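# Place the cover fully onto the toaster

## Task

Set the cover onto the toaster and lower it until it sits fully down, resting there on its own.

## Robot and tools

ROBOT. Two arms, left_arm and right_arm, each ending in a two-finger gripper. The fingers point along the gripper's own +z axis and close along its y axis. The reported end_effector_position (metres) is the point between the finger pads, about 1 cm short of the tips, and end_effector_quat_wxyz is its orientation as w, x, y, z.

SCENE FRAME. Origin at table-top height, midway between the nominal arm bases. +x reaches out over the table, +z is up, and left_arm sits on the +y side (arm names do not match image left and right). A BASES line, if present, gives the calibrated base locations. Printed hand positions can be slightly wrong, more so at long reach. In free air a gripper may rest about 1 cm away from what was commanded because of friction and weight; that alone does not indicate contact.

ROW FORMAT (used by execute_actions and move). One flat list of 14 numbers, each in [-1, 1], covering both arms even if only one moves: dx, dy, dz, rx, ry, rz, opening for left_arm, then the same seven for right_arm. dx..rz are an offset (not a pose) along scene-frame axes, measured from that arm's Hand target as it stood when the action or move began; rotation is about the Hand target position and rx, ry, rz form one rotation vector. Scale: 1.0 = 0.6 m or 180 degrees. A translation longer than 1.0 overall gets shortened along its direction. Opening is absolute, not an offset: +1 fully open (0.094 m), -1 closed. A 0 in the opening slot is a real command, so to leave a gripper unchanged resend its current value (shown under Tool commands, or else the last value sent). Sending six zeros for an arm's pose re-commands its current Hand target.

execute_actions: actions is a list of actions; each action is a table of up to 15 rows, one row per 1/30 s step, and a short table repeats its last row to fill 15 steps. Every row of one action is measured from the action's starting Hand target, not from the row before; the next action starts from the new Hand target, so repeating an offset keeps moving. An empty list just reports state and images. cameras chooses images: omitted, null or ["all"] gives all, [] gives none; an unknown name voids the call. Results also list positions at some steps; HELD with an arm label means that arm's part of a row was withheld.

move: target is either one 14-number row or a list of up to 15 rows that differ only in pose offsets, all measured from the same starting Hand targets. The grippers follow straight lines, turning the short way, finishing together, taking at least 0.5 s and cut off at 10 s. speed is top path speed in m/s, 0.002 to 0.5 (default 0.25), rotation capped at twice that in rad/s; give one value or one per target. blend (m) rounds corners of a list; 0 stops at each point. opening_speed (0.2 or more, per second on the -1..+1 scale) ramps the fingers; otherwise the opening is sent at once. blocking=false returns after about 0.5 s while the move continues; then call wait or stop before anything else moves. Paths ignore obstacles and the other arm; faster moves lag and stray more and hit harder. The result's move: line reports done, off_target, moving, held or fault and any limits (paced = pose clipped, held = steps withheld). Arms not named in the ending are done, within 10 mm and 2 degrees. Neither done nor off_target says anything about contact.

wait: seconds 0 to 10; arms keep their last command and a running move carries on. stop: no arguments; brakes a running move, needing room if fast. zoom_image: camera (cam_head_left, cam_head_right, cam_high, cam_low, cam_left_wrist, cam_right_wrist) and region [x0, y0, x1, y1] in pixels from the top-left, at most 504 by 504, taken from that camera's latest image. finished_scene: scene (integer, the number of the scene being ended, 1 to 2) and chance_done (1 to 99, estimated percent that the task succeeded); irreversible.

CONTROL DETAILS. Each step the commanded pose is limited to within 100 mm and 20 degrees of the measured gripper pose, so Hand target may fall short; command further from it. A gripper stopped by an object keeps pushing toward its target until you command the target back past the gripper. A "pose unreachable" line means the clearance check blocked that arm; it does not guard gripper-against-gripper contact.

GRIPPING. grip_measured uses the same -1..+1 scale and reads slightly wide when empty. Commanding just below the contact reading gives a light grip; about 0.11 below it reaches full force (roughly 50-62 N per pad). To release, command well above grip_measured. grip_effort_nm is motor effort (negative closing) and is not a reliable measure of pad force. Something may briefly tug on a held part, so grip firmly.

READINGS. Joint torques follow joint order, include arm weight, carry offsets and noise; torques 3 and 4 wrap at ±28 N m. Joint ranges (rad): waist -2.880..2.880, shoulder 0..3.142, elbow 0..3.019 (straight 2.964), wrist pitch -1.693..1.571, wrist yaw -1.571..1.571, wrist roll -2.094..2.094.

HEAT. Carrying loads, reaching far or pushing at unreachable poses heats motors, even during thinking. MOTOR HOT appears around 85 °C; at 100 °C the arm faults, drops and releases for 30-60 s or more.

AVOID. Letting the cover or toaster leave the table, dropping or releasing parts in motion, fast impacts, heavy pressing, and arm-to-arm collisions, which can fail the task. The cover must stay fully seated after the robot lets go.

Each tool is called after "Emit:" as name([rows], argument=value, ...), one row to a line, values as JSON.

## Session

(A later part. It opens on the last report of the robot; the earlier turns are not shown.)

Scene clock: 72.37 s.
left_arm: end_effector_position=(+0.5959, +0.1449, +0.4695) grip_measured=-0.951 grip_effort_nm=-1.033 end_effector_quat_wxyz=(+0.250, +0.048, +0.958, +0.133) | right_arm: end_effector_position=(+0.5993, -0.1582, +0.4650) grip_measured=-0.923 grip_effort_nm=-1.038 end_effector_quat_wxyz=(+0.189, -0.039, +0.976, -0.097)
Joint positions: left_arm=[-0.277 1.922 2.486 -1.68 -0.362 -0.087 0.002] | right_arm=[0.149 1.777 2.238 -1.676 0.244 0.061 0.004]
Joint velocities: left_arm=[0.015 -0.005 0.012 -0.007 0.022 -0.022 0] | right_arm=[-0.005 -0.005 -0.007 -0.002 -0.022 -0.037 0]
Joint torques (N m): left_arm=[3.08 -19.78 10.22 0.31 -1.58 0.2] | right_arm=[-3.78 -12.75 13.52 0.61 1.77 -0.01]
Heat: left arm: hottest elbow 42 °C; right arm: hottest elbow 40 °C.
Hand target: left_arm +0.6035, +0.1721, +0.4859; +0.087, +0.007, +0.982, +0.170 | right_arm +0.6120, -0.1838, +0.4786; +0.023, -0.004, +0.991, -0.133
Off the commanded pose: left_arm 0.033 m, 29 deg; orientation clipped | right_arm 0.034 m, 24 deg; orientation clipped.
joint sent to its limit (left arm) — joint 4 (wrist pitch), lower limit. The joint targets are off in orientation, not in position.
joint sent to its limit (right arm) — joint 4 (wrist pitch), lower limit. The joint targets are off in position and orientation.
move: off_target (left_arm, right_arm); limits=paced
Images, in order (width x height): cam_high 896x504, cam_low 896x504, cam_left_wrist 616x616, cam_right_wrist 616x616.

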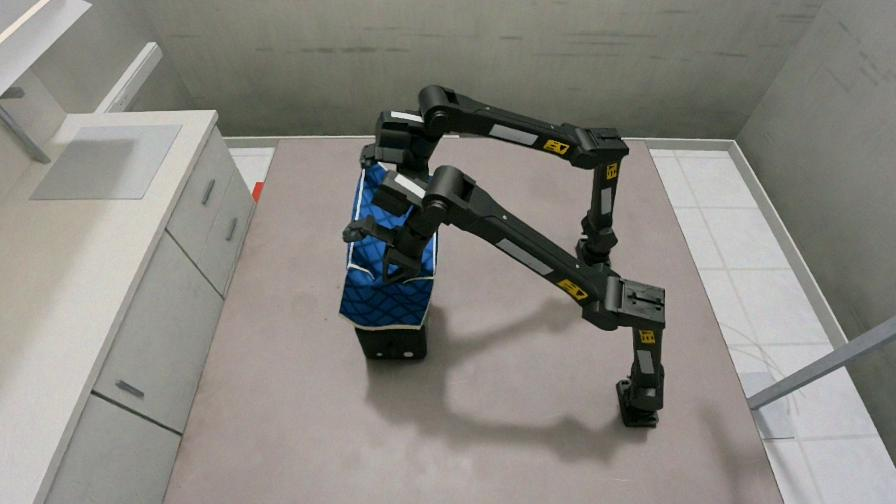

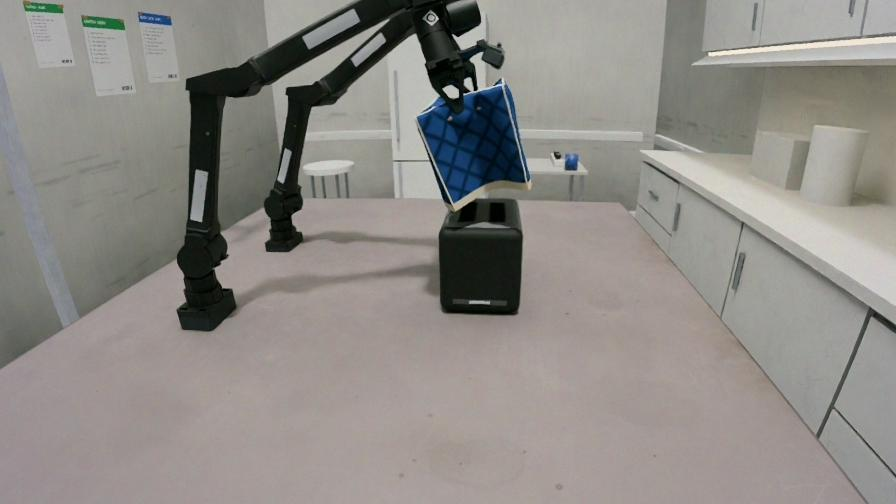

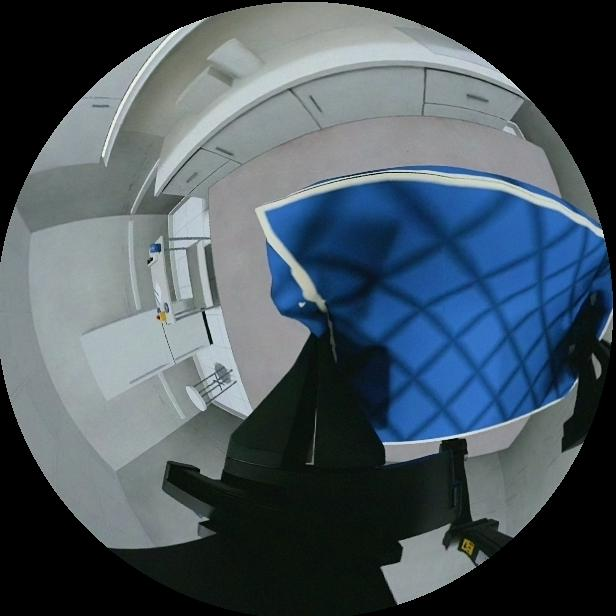

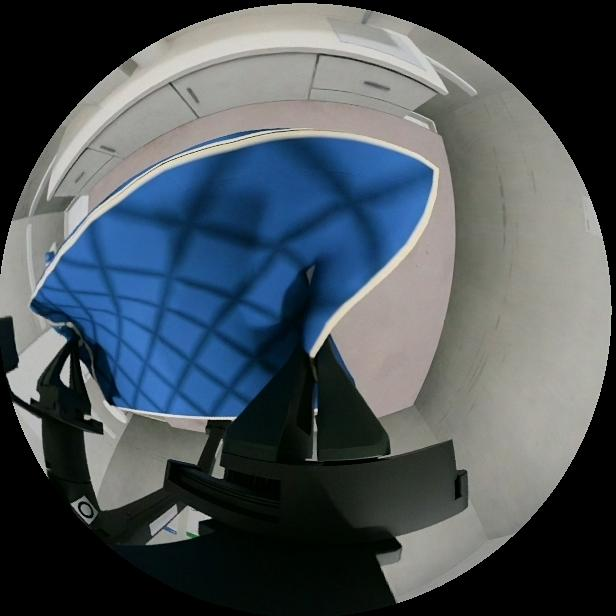

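Emit:
move([
  [-0.08,0.02,0.0,0,0,0,-0.98,-0.1,-0.02,0.0,0,0,0,-0.98],
  [-0.09,0.03,-0.1,0,0,0,-0.98,-0.1,-0.03,-0.1,0,0,0,-0.98],
], speed=0.1, cameras=["cam_low","cam_high"])

Scene clock: 85.73 s.
left_arm: end_effector_position=(+0.5549, +0.1454, +0.3973) grip_measured=-0.951 grip_effort_nm=-1.018 end_effector_quat_wxyz=(+0.154, +0.055, +0.977, +0.139) | right_arm: end_effector_position=(+0.5522, -0.1611, +0.4164) grip_measured=-0.923 grip_effort_nm=-1.033 end_effector_quat_wxyz=(+0.121, -0.052, +0.986, -0.099)
Joint positions: left_arm=[-0.288 1.833 2.192 -1.68 -0.339 -0.127 0.002] | right_arm=[0.155 1.677 1.994 -1.671 0.228 0.061 0.004]
Joint velocities: left_arm=[0.015 -0.005 -0.007 0.002 -0.051 -0.037 -0.001] | right_arm=[0.005 0.005 -0.002 0.007 -0.022 -0.007 0]
Joint torques (N m): left_arm=[4.13 -23.82 7.1 0.13 -1.77 -0.01] | right_arm=[-5.48 -13.51 8.01 0.21 2.03 0.29]
Heat: left arm: hottest elbow 42 °C; right arm: hottest elbow 39 °C.
Hand target: left_arm +0.5490, +0.1915, +0.4256; +0.086, +0.006, +0.982, +0.171 | right_arm +0.5514, -0.2021, +0.4191; +0.023, -0.004, +0.991, -0.134
Off the commanded pose: left_arm 0.053 m, 10 deg | right_arm 0.041 m, 13 deg.
joint sent to its limit (left arm) — joint 4 (wrist pitch), lower limit. The joint targets are off in orientation, not in position.
joint sent to its limit (right arm) — joint 4 (wrist pitch), lower limit. The joint targets are off in orientation, not in position.
move: off_target (left_arm, right_arm)
Images, in order (width x height): cam_high 896x504, cam_low 896x504.

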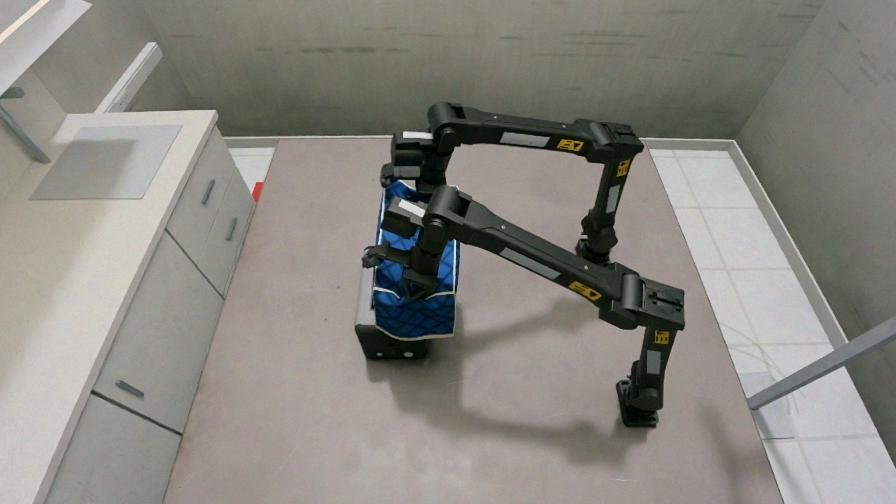

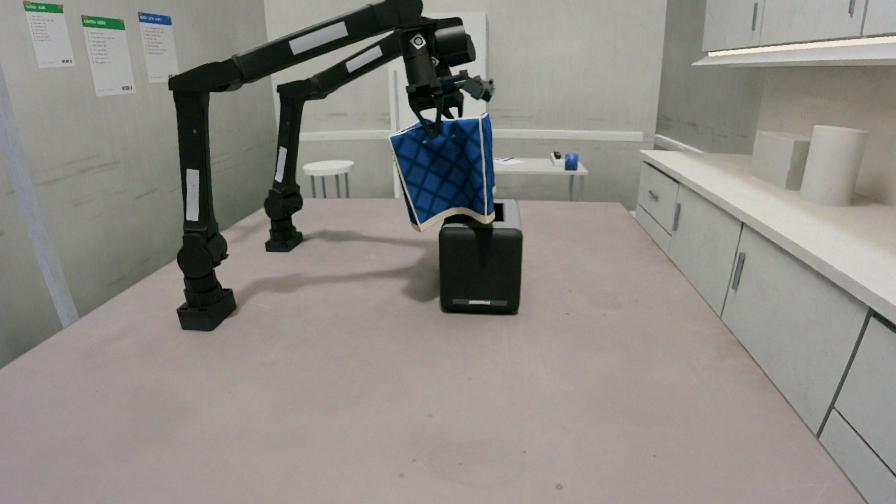

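Emit:
move([
  [0.0,0.0,0.05,0,0,0,-0.98,0.0,-0.0,0.04,0,0,0,-0.98],
  [0.09,0.0,0.05,0,0,0,-0.98,0.09,-0.0,0.04,0,0,0,-0.98],
], speed=0.1, cameras=["cam_low","cam_high","cam_left_wrist","cam_right_wrist"])

Emit:
zoom_image(camera="cam_high", region=[330, 160, 480, 370])

Emit:
zoom_image(camera="cam_low", region=[370, 80, 570, 260])

Scene clock: 93.17 s.
left_arm: end_effector_position=(+0.5925, +0.1416, +0.4335) grip_measured=-0.951 grip_effort_nm=-1.028 end_effector_quat_wxyz=(+0.210, +0.058, +0.967, +0.136) | right_arm: end_effector_position=(+0.5915, -0.1601, +0.4276) grip_measured=-0.923 grip_effort_nm=-1.033 end_effector_quat_wxyz=(+0.147, -0.048, +0.983, -0.102)
Joint positions: left_arm=[-0.28 1.92 2.399 -1.68 -0.351 -0.088 0.002] | right_arm=[0.147 1.77 2.14 -1.671 0.24 0.054 0.004]
Joint velocities: left_arm=[0.005 -0.024 0.002 -0.012 -0.037 0.051 -0.001] | right_arm=[-0.005 0.015 0.007 -0.022 -0.022 0.022 -0.001]
Joint torques (N m): left_arm=[5.13 -20.78 10.43 0.24 -1.48 0.2] | right_arm=[-5.95 -12.92 13.68 0.31 1.68 -0.01]
Heat: left arm: hottest elbow 43 °C; right arm: hottest elbow 40 °C.
Hand target: left_arm +0.6035, +0.1906, +0.4561; +0.087, +0.007, +0.982, +0.170 | right_arm +0.6056, -0.2020, +0.4425; +0.023, -0.004, +0.991, -0.134
Off the commanded pose: left_arm 0.056 m, 16 deg | right_arm 0.047 m, 16 deg.
joint sent to its limit (left arm) — joint 4 (wrist pitch), lower limit. The joint targets are off in position and orientation.
joint sent to its limit (right arm) — joint 4 (wrist pitch), lower limit. The joint targets are off in position and orientation.
move: off_target (left_arm, right_arm)
Images, in order (width x height): cam_high 896x504, cam_low 896x504, cam_left_wrist 616x616, cam_right_wrist 616x616.

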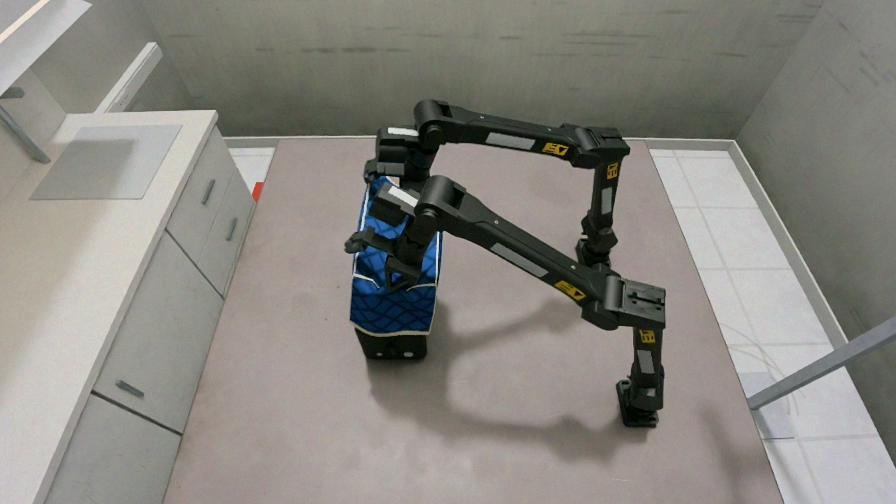

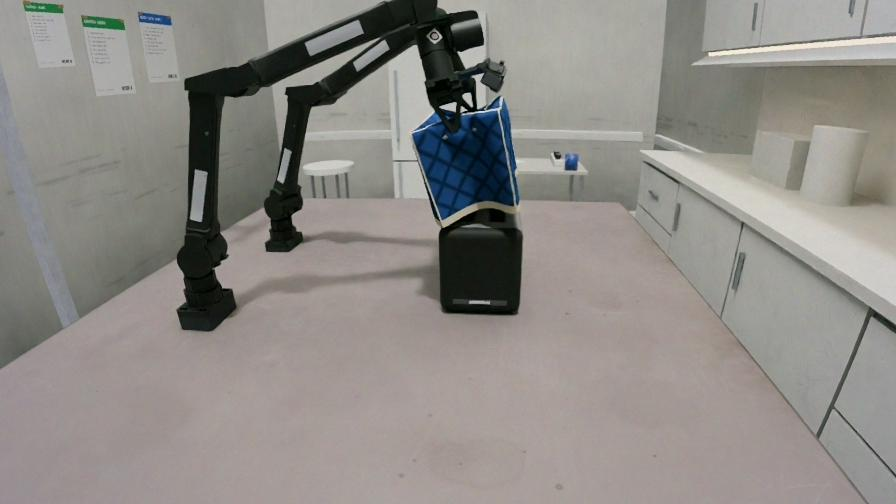

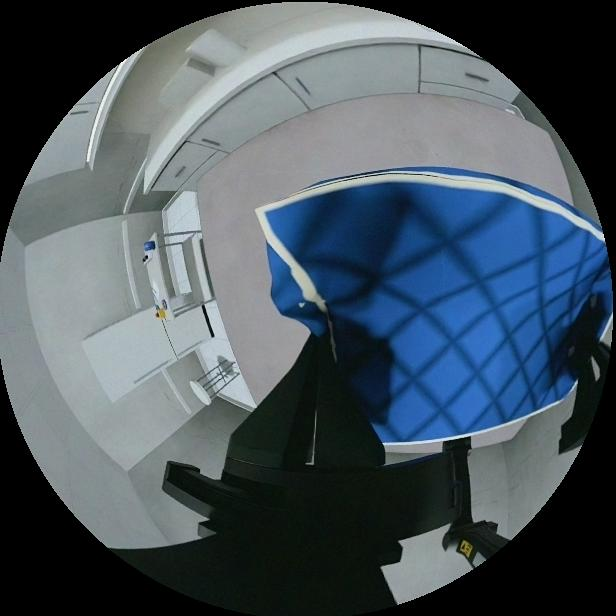

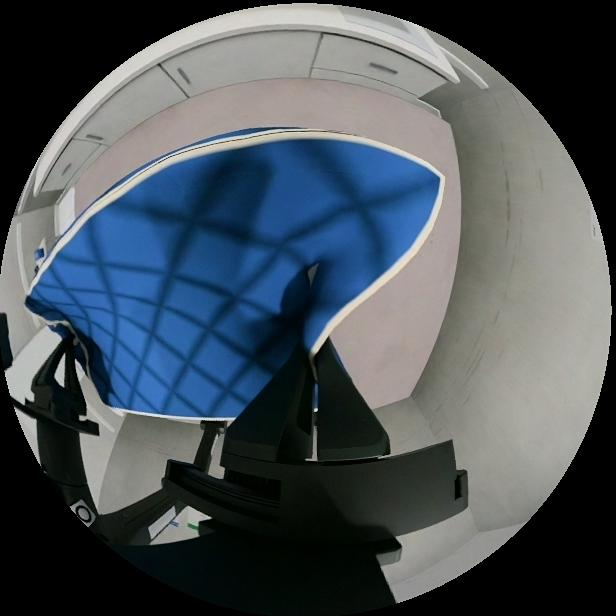

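Scaled by 2.400.

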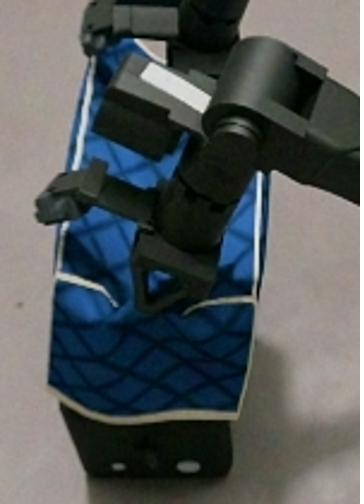

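Scaled by 2.520.

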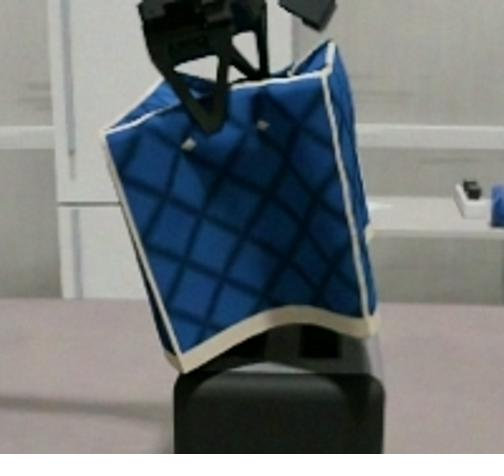

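Emit:
move([
  [0.05,0.0,0.0,0,0,0,-0.98,0.05,-0.0,0.0,0,0,0,-0.98],
  [0.05,0.02,-0.09,0,0,0,-0.98,0.06,-0.01,-0.09,0,0,0,-0.98],
], speed=0.08, cameras=["cam_low","cam_high"])

Emit:
zoom_image(camera="cam_high", region=[330, 160, 480, 370])

Emit:
zoom_image(camera="cam_low", region=[370, 80, 570, 260])

Scene clock: 100.80 s.
left_arm: end_effector_position=(+0.6223, +0.1454, +0.4052) grip_measured=-0.951 grip_effort_nm=-1.038 end_effector_quat_wxyz=(+0.197, +0.062, +0.969, +0.140) | right_arm: end_effector_position=(+0.6302, -0.1580, +0.4048) grip_measured=-0.923 grip_effort_nm=-1.033 end_effector_quat_wxyz=(+0.141, -0.050, +0.983, -0.106)
Joint positions: left_arm=[-0.262 2.011 2.47 -1.68 -0.346 -0.068 0.002] | right_arm=[0.14 1.884 2.243 -1.671 0.243 0.043 0.004]
Joint velocities: left_arm=[-0.005 -0.005 0.007 -0.002 -0.037 -0.007 0] | right_arm=[-0.005 0.005 -0.042 -0.017 -0.037 -0.11 0]
Joint torques (N m): left_arm=[5.95 -21.19 7.45 0.2 -1.31 0] | right_arm=[-6.53 -13.8 8.65 0.28 1.44 0.16]
Heat: left arm: hottest elbow 44 °C; right arm: hottest elbow 41 °C.
Hand target: left_arm +0.6335, +0.2033, +0.4024; +0.087, +0.006, +0.981, +0.171 | right_arm +0.6408, -0.2077, +0.3875; +0.023, -0.005, +0.991, -0.134
Off the commanded pose: left_arm 0.058 m, 15 deg | right_arm 0.054 m, 15 deg.
joint sent to its limit (left arm) — joint 4 (wrist pitch), lower limit. The joint targets are off in orientation, not in position.
joint sent to its limit (right arm) — joint 4 (wrist pitch), lower limit. The joint targets are off in position and orientation.
move: off_target (left_arm, right_arm)
Images, in order (width x height): cam_high 896x504, cam_low 896x504.

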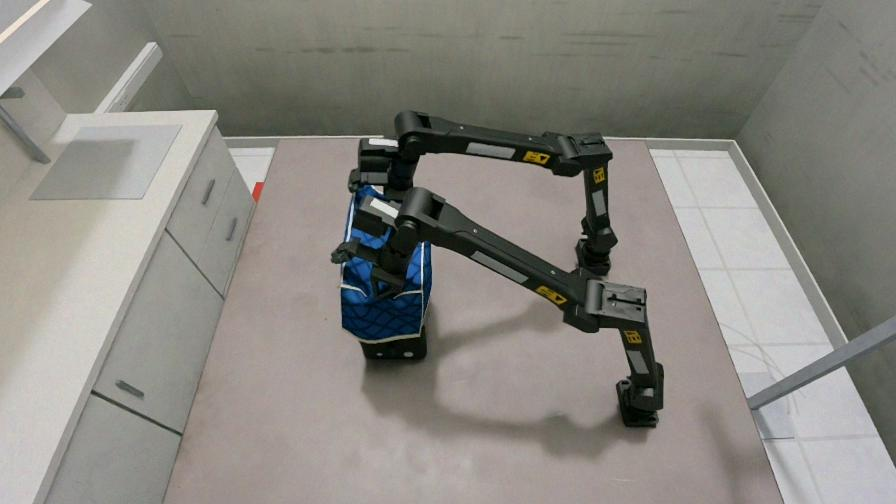

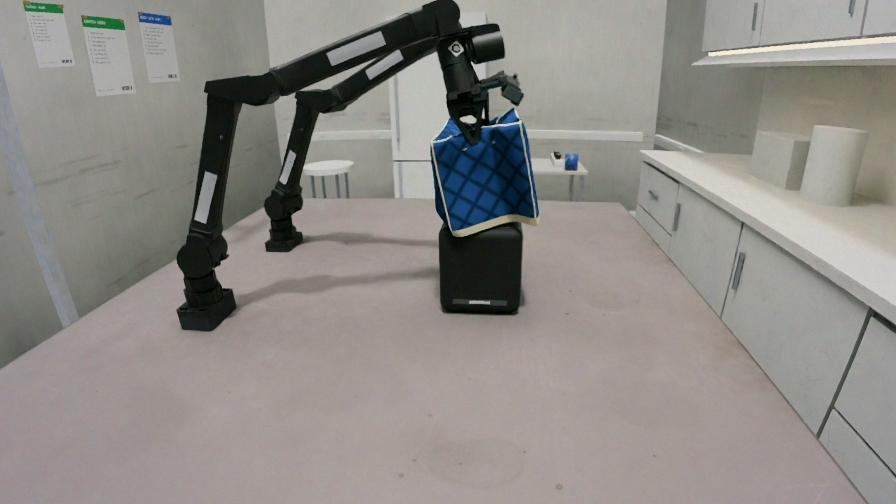

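Scaled by 2.400.

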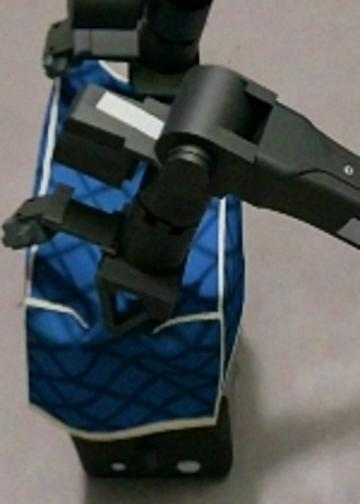

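Scaled by 2.520.

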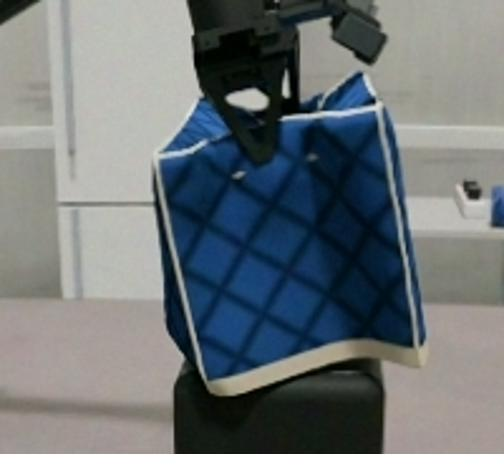

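Emit:
move([
  [-0.045,0.0,0.04,0,0,0,-0.98,-0.045,-0.0,0.02,0,0,0,-0.98],
  [-0.045,0.01,-0.12,0,0,0,-0.98,-0.045,-0.01,-0.1,0,0,0,-0.98],
], speed=0.08, cameras=["cam_low","cam_high"])

Emit:
zoom_image(camera="cam_high", region=[330, 160, 480, 370])

Emit:
zoom_image(camera="cam_low", region=[370, 80, 570, 260])

Scene clock: 109.67 s.
left_arm: end_effector_position=(+0.5979, +0.1481, +0.3303) grip_measured=-0.951 grip_effort_nm=-1.028 end_effector_quat_wxyz=(+0.109, +0.050, +0.983, +0.143) | right_arm: end_effector_position=(+0.6071, -0.1599, +0.3534) grip_measured=-0.923 grip_effort_nm=-1.038 end_effector_quat_wxyz=(+0.076, -0.053, +0.990, -0.106)
Joint positions: left_arm=[-0.262 1.989 2.259 -1.68 -0.324 -0.129 0.002] | right_arm=[0.14 1.865 2.092 -1.671 0.23 0.055 0.004]
Joint velocities: left_arm=[-0.015 -0.005 0.002 0.002 0.095 0.037 0] | right_arm=[-0.015 -0.005 -0.022 0.012 0.007 -0.051 0]
Joint torques (N m): left_arm=[5.77 -22.48 6.87 -0.05 -1.89 -0.02] | right_arm=[-7 -13.63 6.79 0.1 1.85 0.37]
Heat: left arm: hottest elbow 43 °C; right arm: hottest elbow 40 °C.
Hand target: left_arm +0.6060, +0.2107, +0.3305; +0.087, +0.004, +0.981, +0.171 | right_arm +0.6130, -0.2138, +0.3276; +0.024, -0.005, +0.991, -0.135
Off the commanded pose: left_arm 0.062 m, 6 deg | right_arm 0.060 m, 9 deg.
joint sent to its limit (left arm) — joint 4 (wrist pitch), lower limit. The joint targets are off in position, not in orientation.
joint sent to its limit (right arm) — joint 4 (wrist pitch), lower limit. The joint targets are off in position, not in orientation.
move: off_target (left_arm, right_arm)
Images, in order (width x height): cam_high 896x504, cam_low 896x504.

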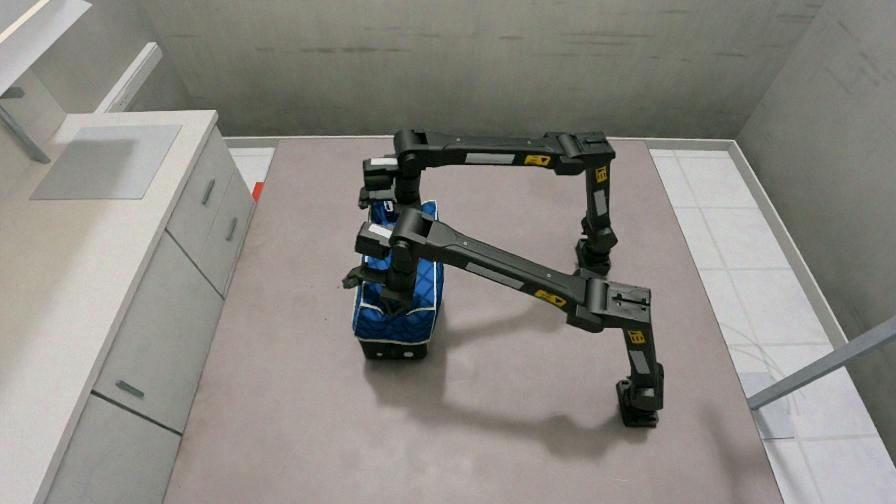

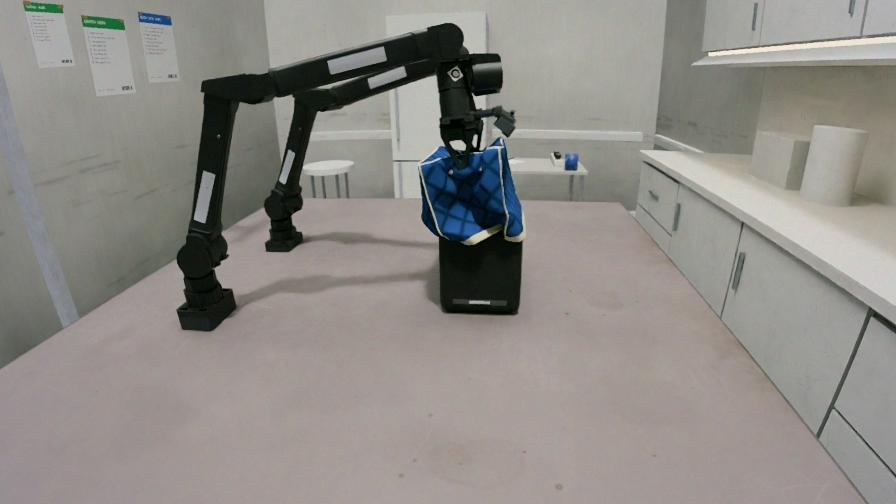

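Scaled by 2.400.

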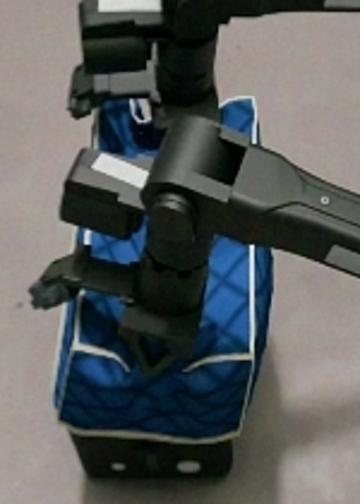

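Scaled by 2.520.

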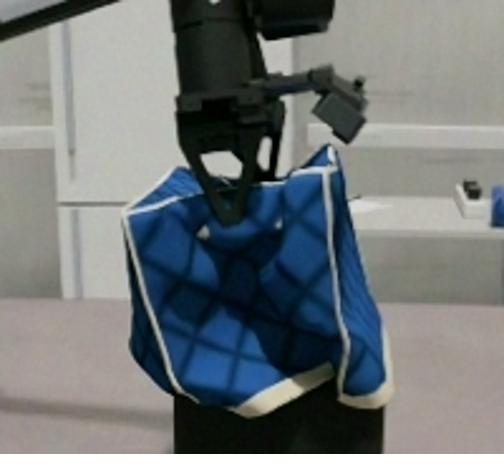

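Emit:
move(target=[0,0.01,-0.09,0,0,0,-0.98,0,-0.04,-0.1,0,0,0,-0.98], speed=0.08, cameras=["cam_low","cam_high"])

Emit:
zoom_image(camera="cam_high", region=[330, 160, 480, 370])

Emit:
zoom_image(camera="cam_low", region=[370, 120, 570, 300])

Scene clock: 116.37 s.
left_arm: end_effector_position=(+0.5961, +0.1480, +0.2957) grip_measured=-0.951 grip_effort_nm=-1.033 end_effector_quat_wxyz=(+0.110, +0.049, +0.983, +0.141) | right_arm: end_effector_position=(+0.6018, -0.1595, +0.3058) grip_measured=-0.923 grip_effort_nm=-1.033 end_effector_quat_wxyz=(+0.062, -0.057, +0.991, -0.104)
Joint positions: left_arm=[-0.262 1.952 2.109 -1.562 -0.321 -0.131 0.002] | right_arm=[0.139 1.846 1.941 -1.566 0.221 0.05 0.004]
Joint velocities: left_arm=[-0.005 0.005 0.017 -0.012 0.037 0.007 -0.001] | right_arm=[-0.005 -0.005 -0.002 -0.012 0.007 0.022 -0.001]
Joint torques (N m): left_arm=[6.59 -20.84 5.52 0.23 -1.92 0.01] | right_arm=[-9.93 -12.51 6.06 0.55 2.1 0.14]
Heat: left arm: hottest elbow 43 °C; right arm: hottest elbow 40 °C.
Hand target: left_arm +0.6057, +0.2176, +0.2765; +0.087, +0.004, +0.981, +0.171 | right_arm +0.6121, -0.2381, +0.2675; +0.023, -0.005, +0.991, -0.135
Off the commanded pose: left_arm 0.072 m, 7 deg | right_arm 0.088 m, 8 deg.
move: off_target (left_arm, right_arm)
Images, in order (width x height): cam_high 896x504, cam_low 896x504.

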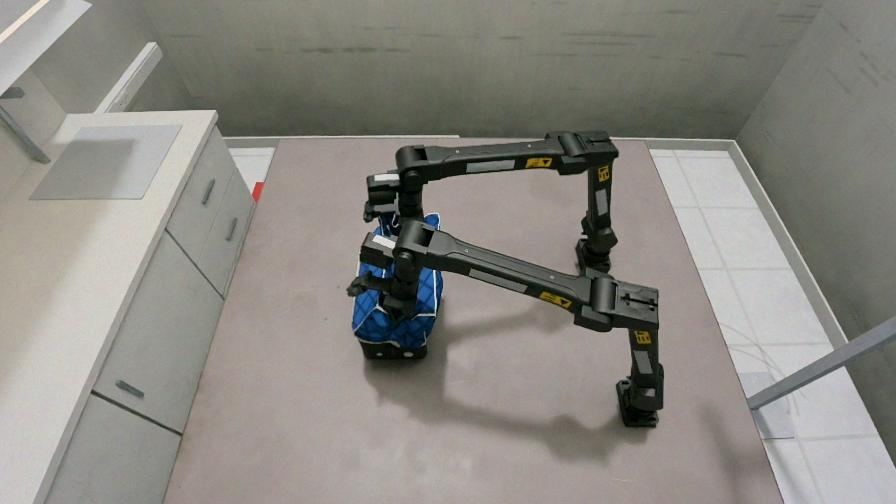

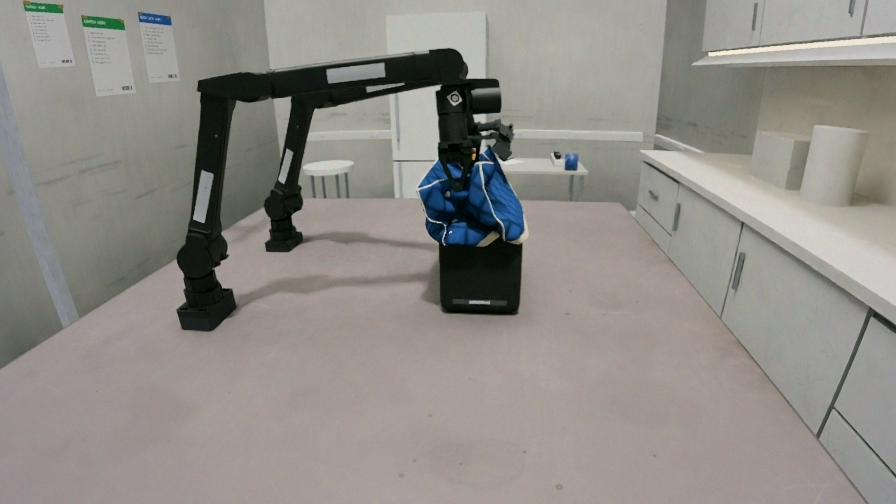

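Scaled by 2.400.

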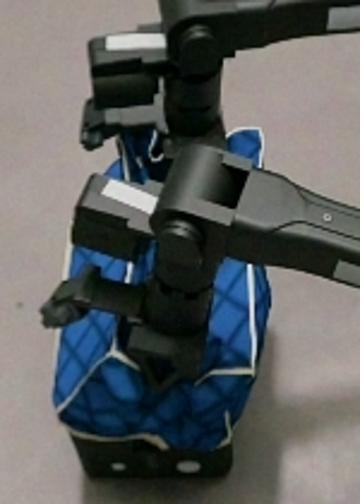

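Scaled by 2.520.

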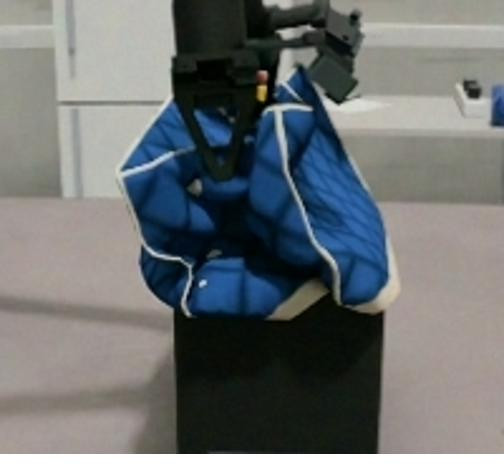

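Emit:
move([
  [0,0.0,0.14,0,0,0,-0.98,0,0.02,0.25,0,0,0,-0.98],
  [0,0.06,0.17,0,0,0,-0.98,0,0.12,0.25,0,0,0,-0.98],
  [0,0.08,0.02,0,0,0,-0.98,0,0.13,0.25,0,0,0,-0.98],
], speed=0.1, cameras=["cam_low","cam_high"])

Emit:
zoom_image(camera="cam_high", region=[330, 160, 480, 370])

Emit:
zoom_image(camera="cam_low", region=[370, 80, 570, 260])

Scene clock: 126.70 s.
left_arm: end_effector_position=(+0.6027, +0.1856, +0.2875) grip_measured=-0.951 grip_effort_nm=-1.028 end_effector_quat_wxyz=(+0.098, +0.050, +0.983, +0.145) | right_arm: end_effector_position=(+0.6050, -0.1113, +0.3858) grip_measured=-0.923 grip_effort_nm=-1.038 end_effector_quat_wxyz=(+0.121, -0.066, +0.986, -0.091)
Joint positions: left_arm=[-0.201 1.957 2.096 -1.551 -0.316 -0.069 0.002] | right_arm=[0.218 1.845 2.144 -1.661 0.223 0.098 0.004]
Joint velocities: left_arm=[-0.015 -0.005 0.007 -0.007 0.066 0.051 0] | right_arm=[0.005 -0.015 -0.012 0.007 -0.051 -0.007 0]
Joint torques (N m): left_arm=[8.35 -23.12 6.34 0.17 -1.78 0.18] | right_arm=[-6.07 -16.38 13.48 -0.1 2.24 0.36]
Heat: left arm: hottest elbow 42 °C; right arm: hottest elbow 39 °C.
Hand target: left_arm +0.6062, +0.2653, +0.2893; +0.087, +0.004, +0.981, +0.171 | right_arm +0.6141, -0.1600, +0.4183; +0.023, -0.004, +0.991, -0.133
Off the commanded pose: left_arm 0.080 m, 6 deg | right_arm 0.059 m, 14 deg.
joint sent to its limit (right arm) — joint 4 (wrist pitch), lower limit. The joint targets are off in orientation, not in position.
move: off_target (left_arm, right_arm)
Images, in order (width x height): cam_high 896x504, cam_low 896x504.

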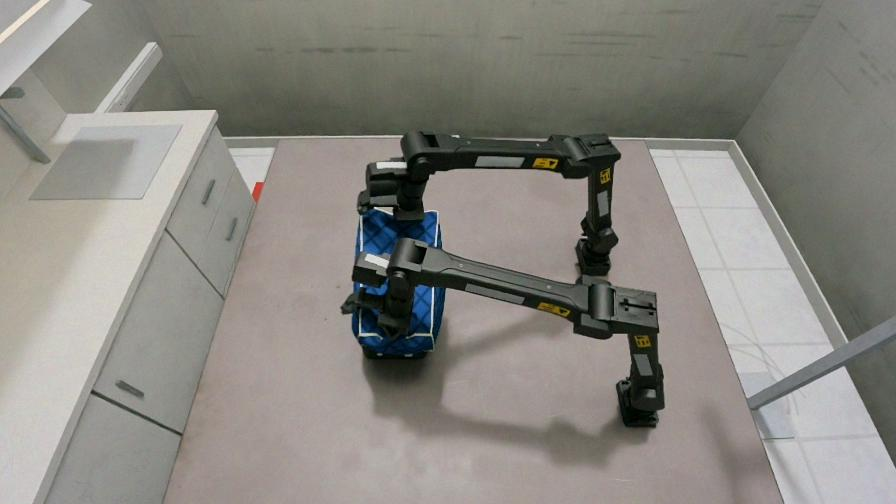

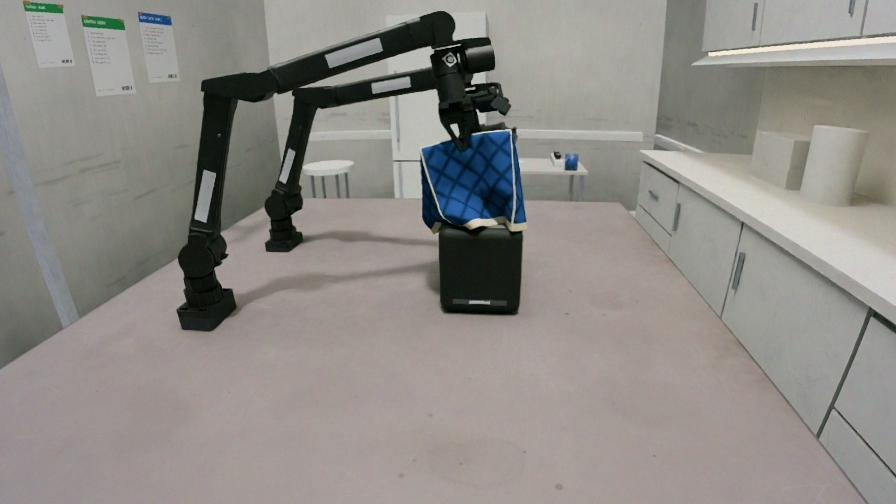

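Scaled by 2.400.

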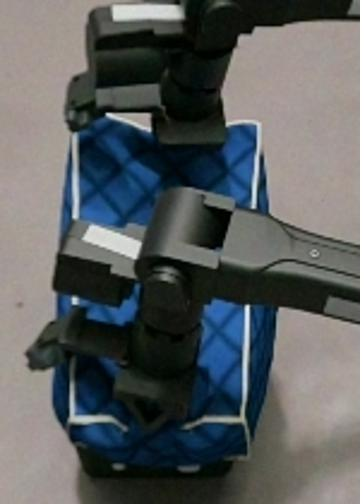

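Scaled by 2.520.

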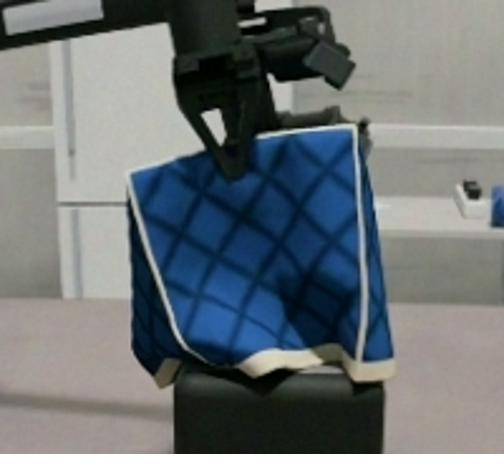

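Emit:
move([
  [0,0.0,0.24,0,0,0,-0.98,0,0.03,0.12,0,0,0,-0.98],
  [0,0.03,0.31,0,0,0,-0.98,0,0.12,0.16,0,0,0,-0.98],
], speed=0.12, cameras=["cam_low","cam_high"])

Emit:
zoom_image(camera="cam_high", region=[330, 160, 480, 370])

Scene clock: 134.13 s.
left_arm: end_effector_position=(+0.6140, +0.2365, +0.4401) grip_measured=-0.951 grip_effort_nm=-1.023 end_effector_quat_wxyz=(+0.203, +0.052, +0.965, +0.157) | right_arm: end_effector_position=(+0.6107, -0.0631, +0.4844) grip_measured=-0.923 grip_effort_nm=-1.038 end_effector_quat_wxyz=(+0.237, -0.073, +0.966, -0.075)
Joint positions: left_arm=[-0.125 1.947 2.457 -1.677 -0.335 0.057 0.002] | right_arm=[0.301 1.845 2.373 -1.664 0.263 0.128 0.004]
Joint velocities: left_arm=[-0.015 -0.015 0.007 -0.002 0.037 0.037 0] | right_arm=[-0.015 0.005 0.002 -0.007 -0.095 0.022 0]
Joint torques (N m): left_arm=[4.13 -23.24 9.94 0.2 -1.28 0.19] | right_arm=[-3.55 -15.21 14.05 0.31 1.36 0.32]
Heat: left arm: hottest elbow 42 °C; right arm: hottest elbow 40 °C.
Hand target: left_arm +0.6078, +0.2801, +0.4756; +0.088, +0.007, +0.981, +0.170 | right_arm +0.6151, -0.0881, +0.5149; +0.078, -0.022, +0.990, -0.117
Off the commanded pose: left_arm 0.059 m, 15 deg | right_arm 0.039 m, 27 deg; orientation clipped.
joint sent to its limit (left arm) — joint 4 (wrist pitch), lower limit. The joint targets are off in position and orientation.
joint sent to its limit (right arm) — joint 4 (wrist pitch), lower limit. The joint targets are off in orientation, not in position.
move: off_target (left_arm, right_arm); limits=paced
Images, in order (width x height): cam_high 896x504, cam_low 896x504.

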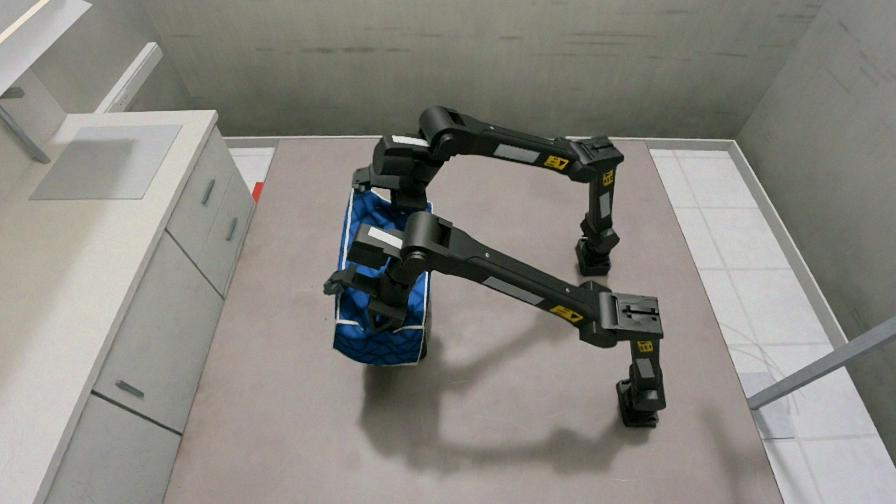

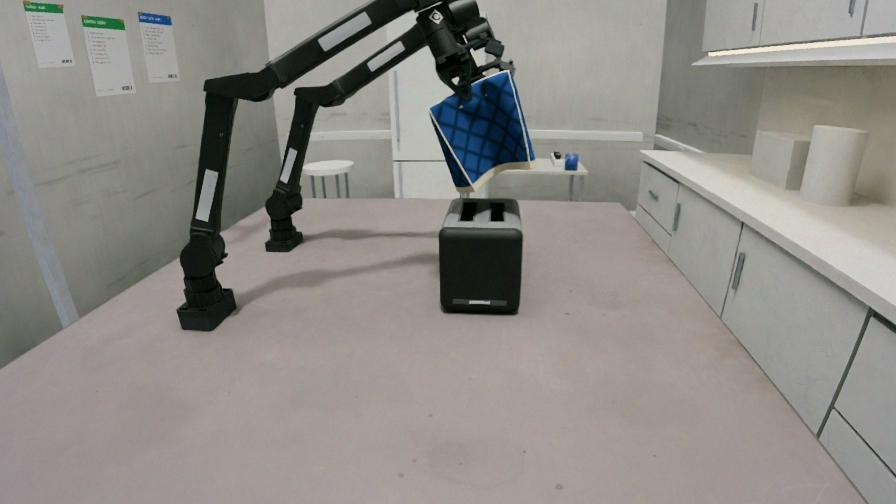

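Scaled by 2.400.

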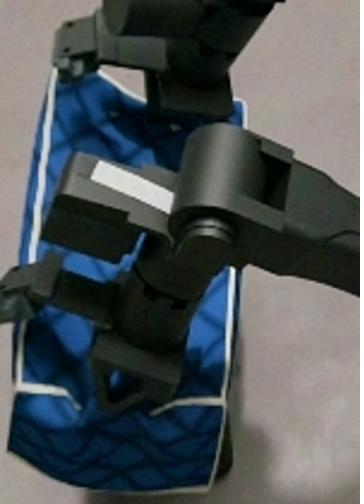

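Emit:
move([
  [-0.09,0.0,0.0,0,0,0,-0.98,-0.09,-0.02,-0.03,0,0,0,-0.98],
  [-0.07,0.02,-0.3,0,0,0,-0.98,-0.08,-0.04,-0.1,0,0,0,-0.98],
], speed=0.12, cameras=["cam_low","cam_high"])

Emit:
zoom_image(camera="cam_high", region=[330, 160, 480, 390])

Emit:
zoom_image(camera="cam_low", region=[370, 80, 570, 260])

Scene clock: 141.97 s.
left_arm: end_effector_position=(+0.5640, +0.2369, +0.3112) grip_measured=-0.951 grip_effort_nm=-1.028 end_effector_quat_wxyz=(+0.110, +0.042, +0.983, +0.142) | right_arm: end_effector_position=(+0.5616, -0.0556, +0.4321) grip_measured=-0.923 grip_effort_nm=-1.038 end_effector_quat_wxyz=(+0.161, -0.084, +0.981, -0.062)
Joint positions: left_arm=[-0.125 1.798 1.921 -1.488 -0.301 -0.004 0.002] | right_arm=[0.325 1.742 2.115 -1.663 0.206 0.161 0.004]
Joint velocities: left_arm=[-0.005 0.005 -0.012 0.007 -0.037 -0.037 0] | right_arm=[-0.005 0.005 -0.017 -0.007 -0.095 0.007 0.001]
Joint torques (N m): left_arm=[5.95 -18.08 5.94 0.31 -1.98 0.06] | right_arm=[-6.89 -16.15 9.69 0.02 2.67 0.36]
Heat: left arm: hottest elbow 42 °C; right arm: hottest elbow 40 °C.
Hand target: left_arm +0.5643, +0.2952, +0.2954; +0.088, +0.004, +0.981, +0.171 | right_arm +0.5666, -0.1124, +0.4552; +0.078, -0.022, +0.990, -0.118
Off the commanded pose: left_arm 0.057 m, 6 deg | right_arm 0.061 m, 14 deg.
joint sent to its limit (right arm) — joint 4 (wrist pitch), lower limit. The joint targets are off in position and orientation.
move: off_target (left_arm, right_arm)
Images, in order (width x height): cam_high 896x504, cam_low 896x504.

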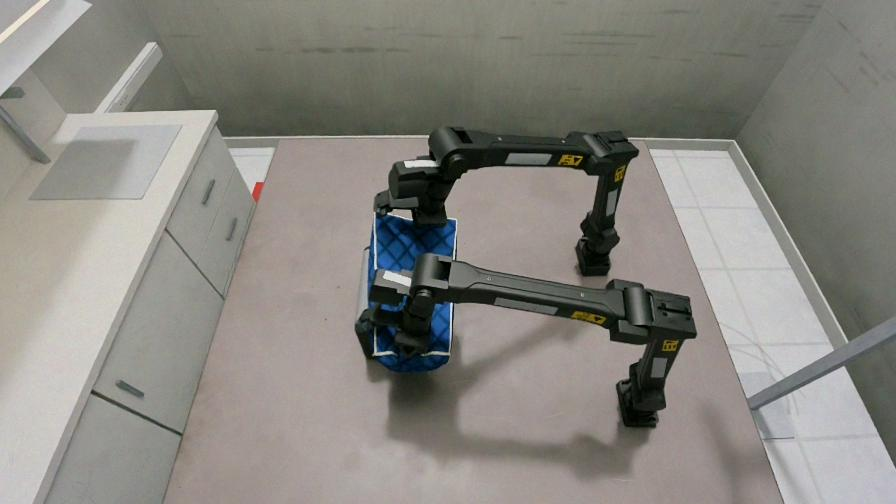

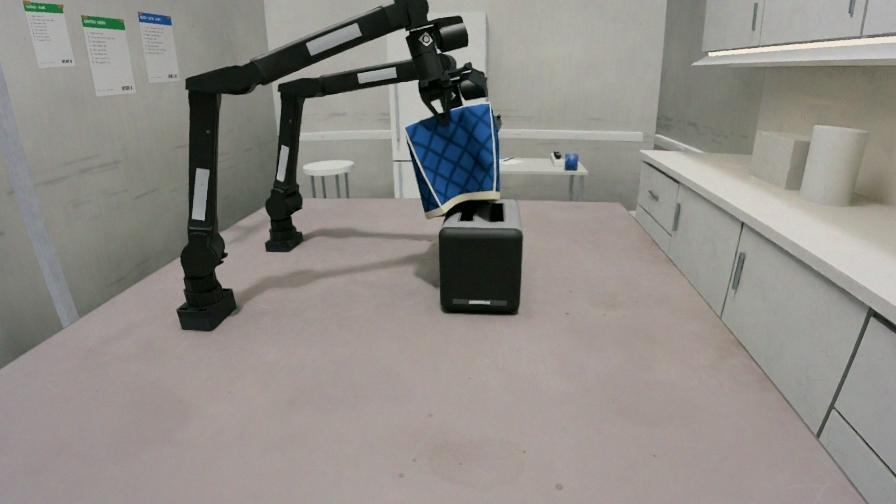

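Scaled by 2.191.

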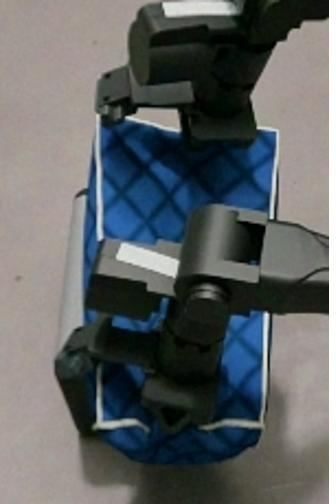

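Scaled by 2.520.

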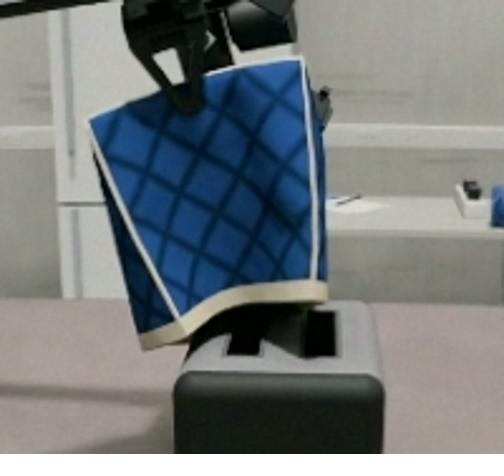

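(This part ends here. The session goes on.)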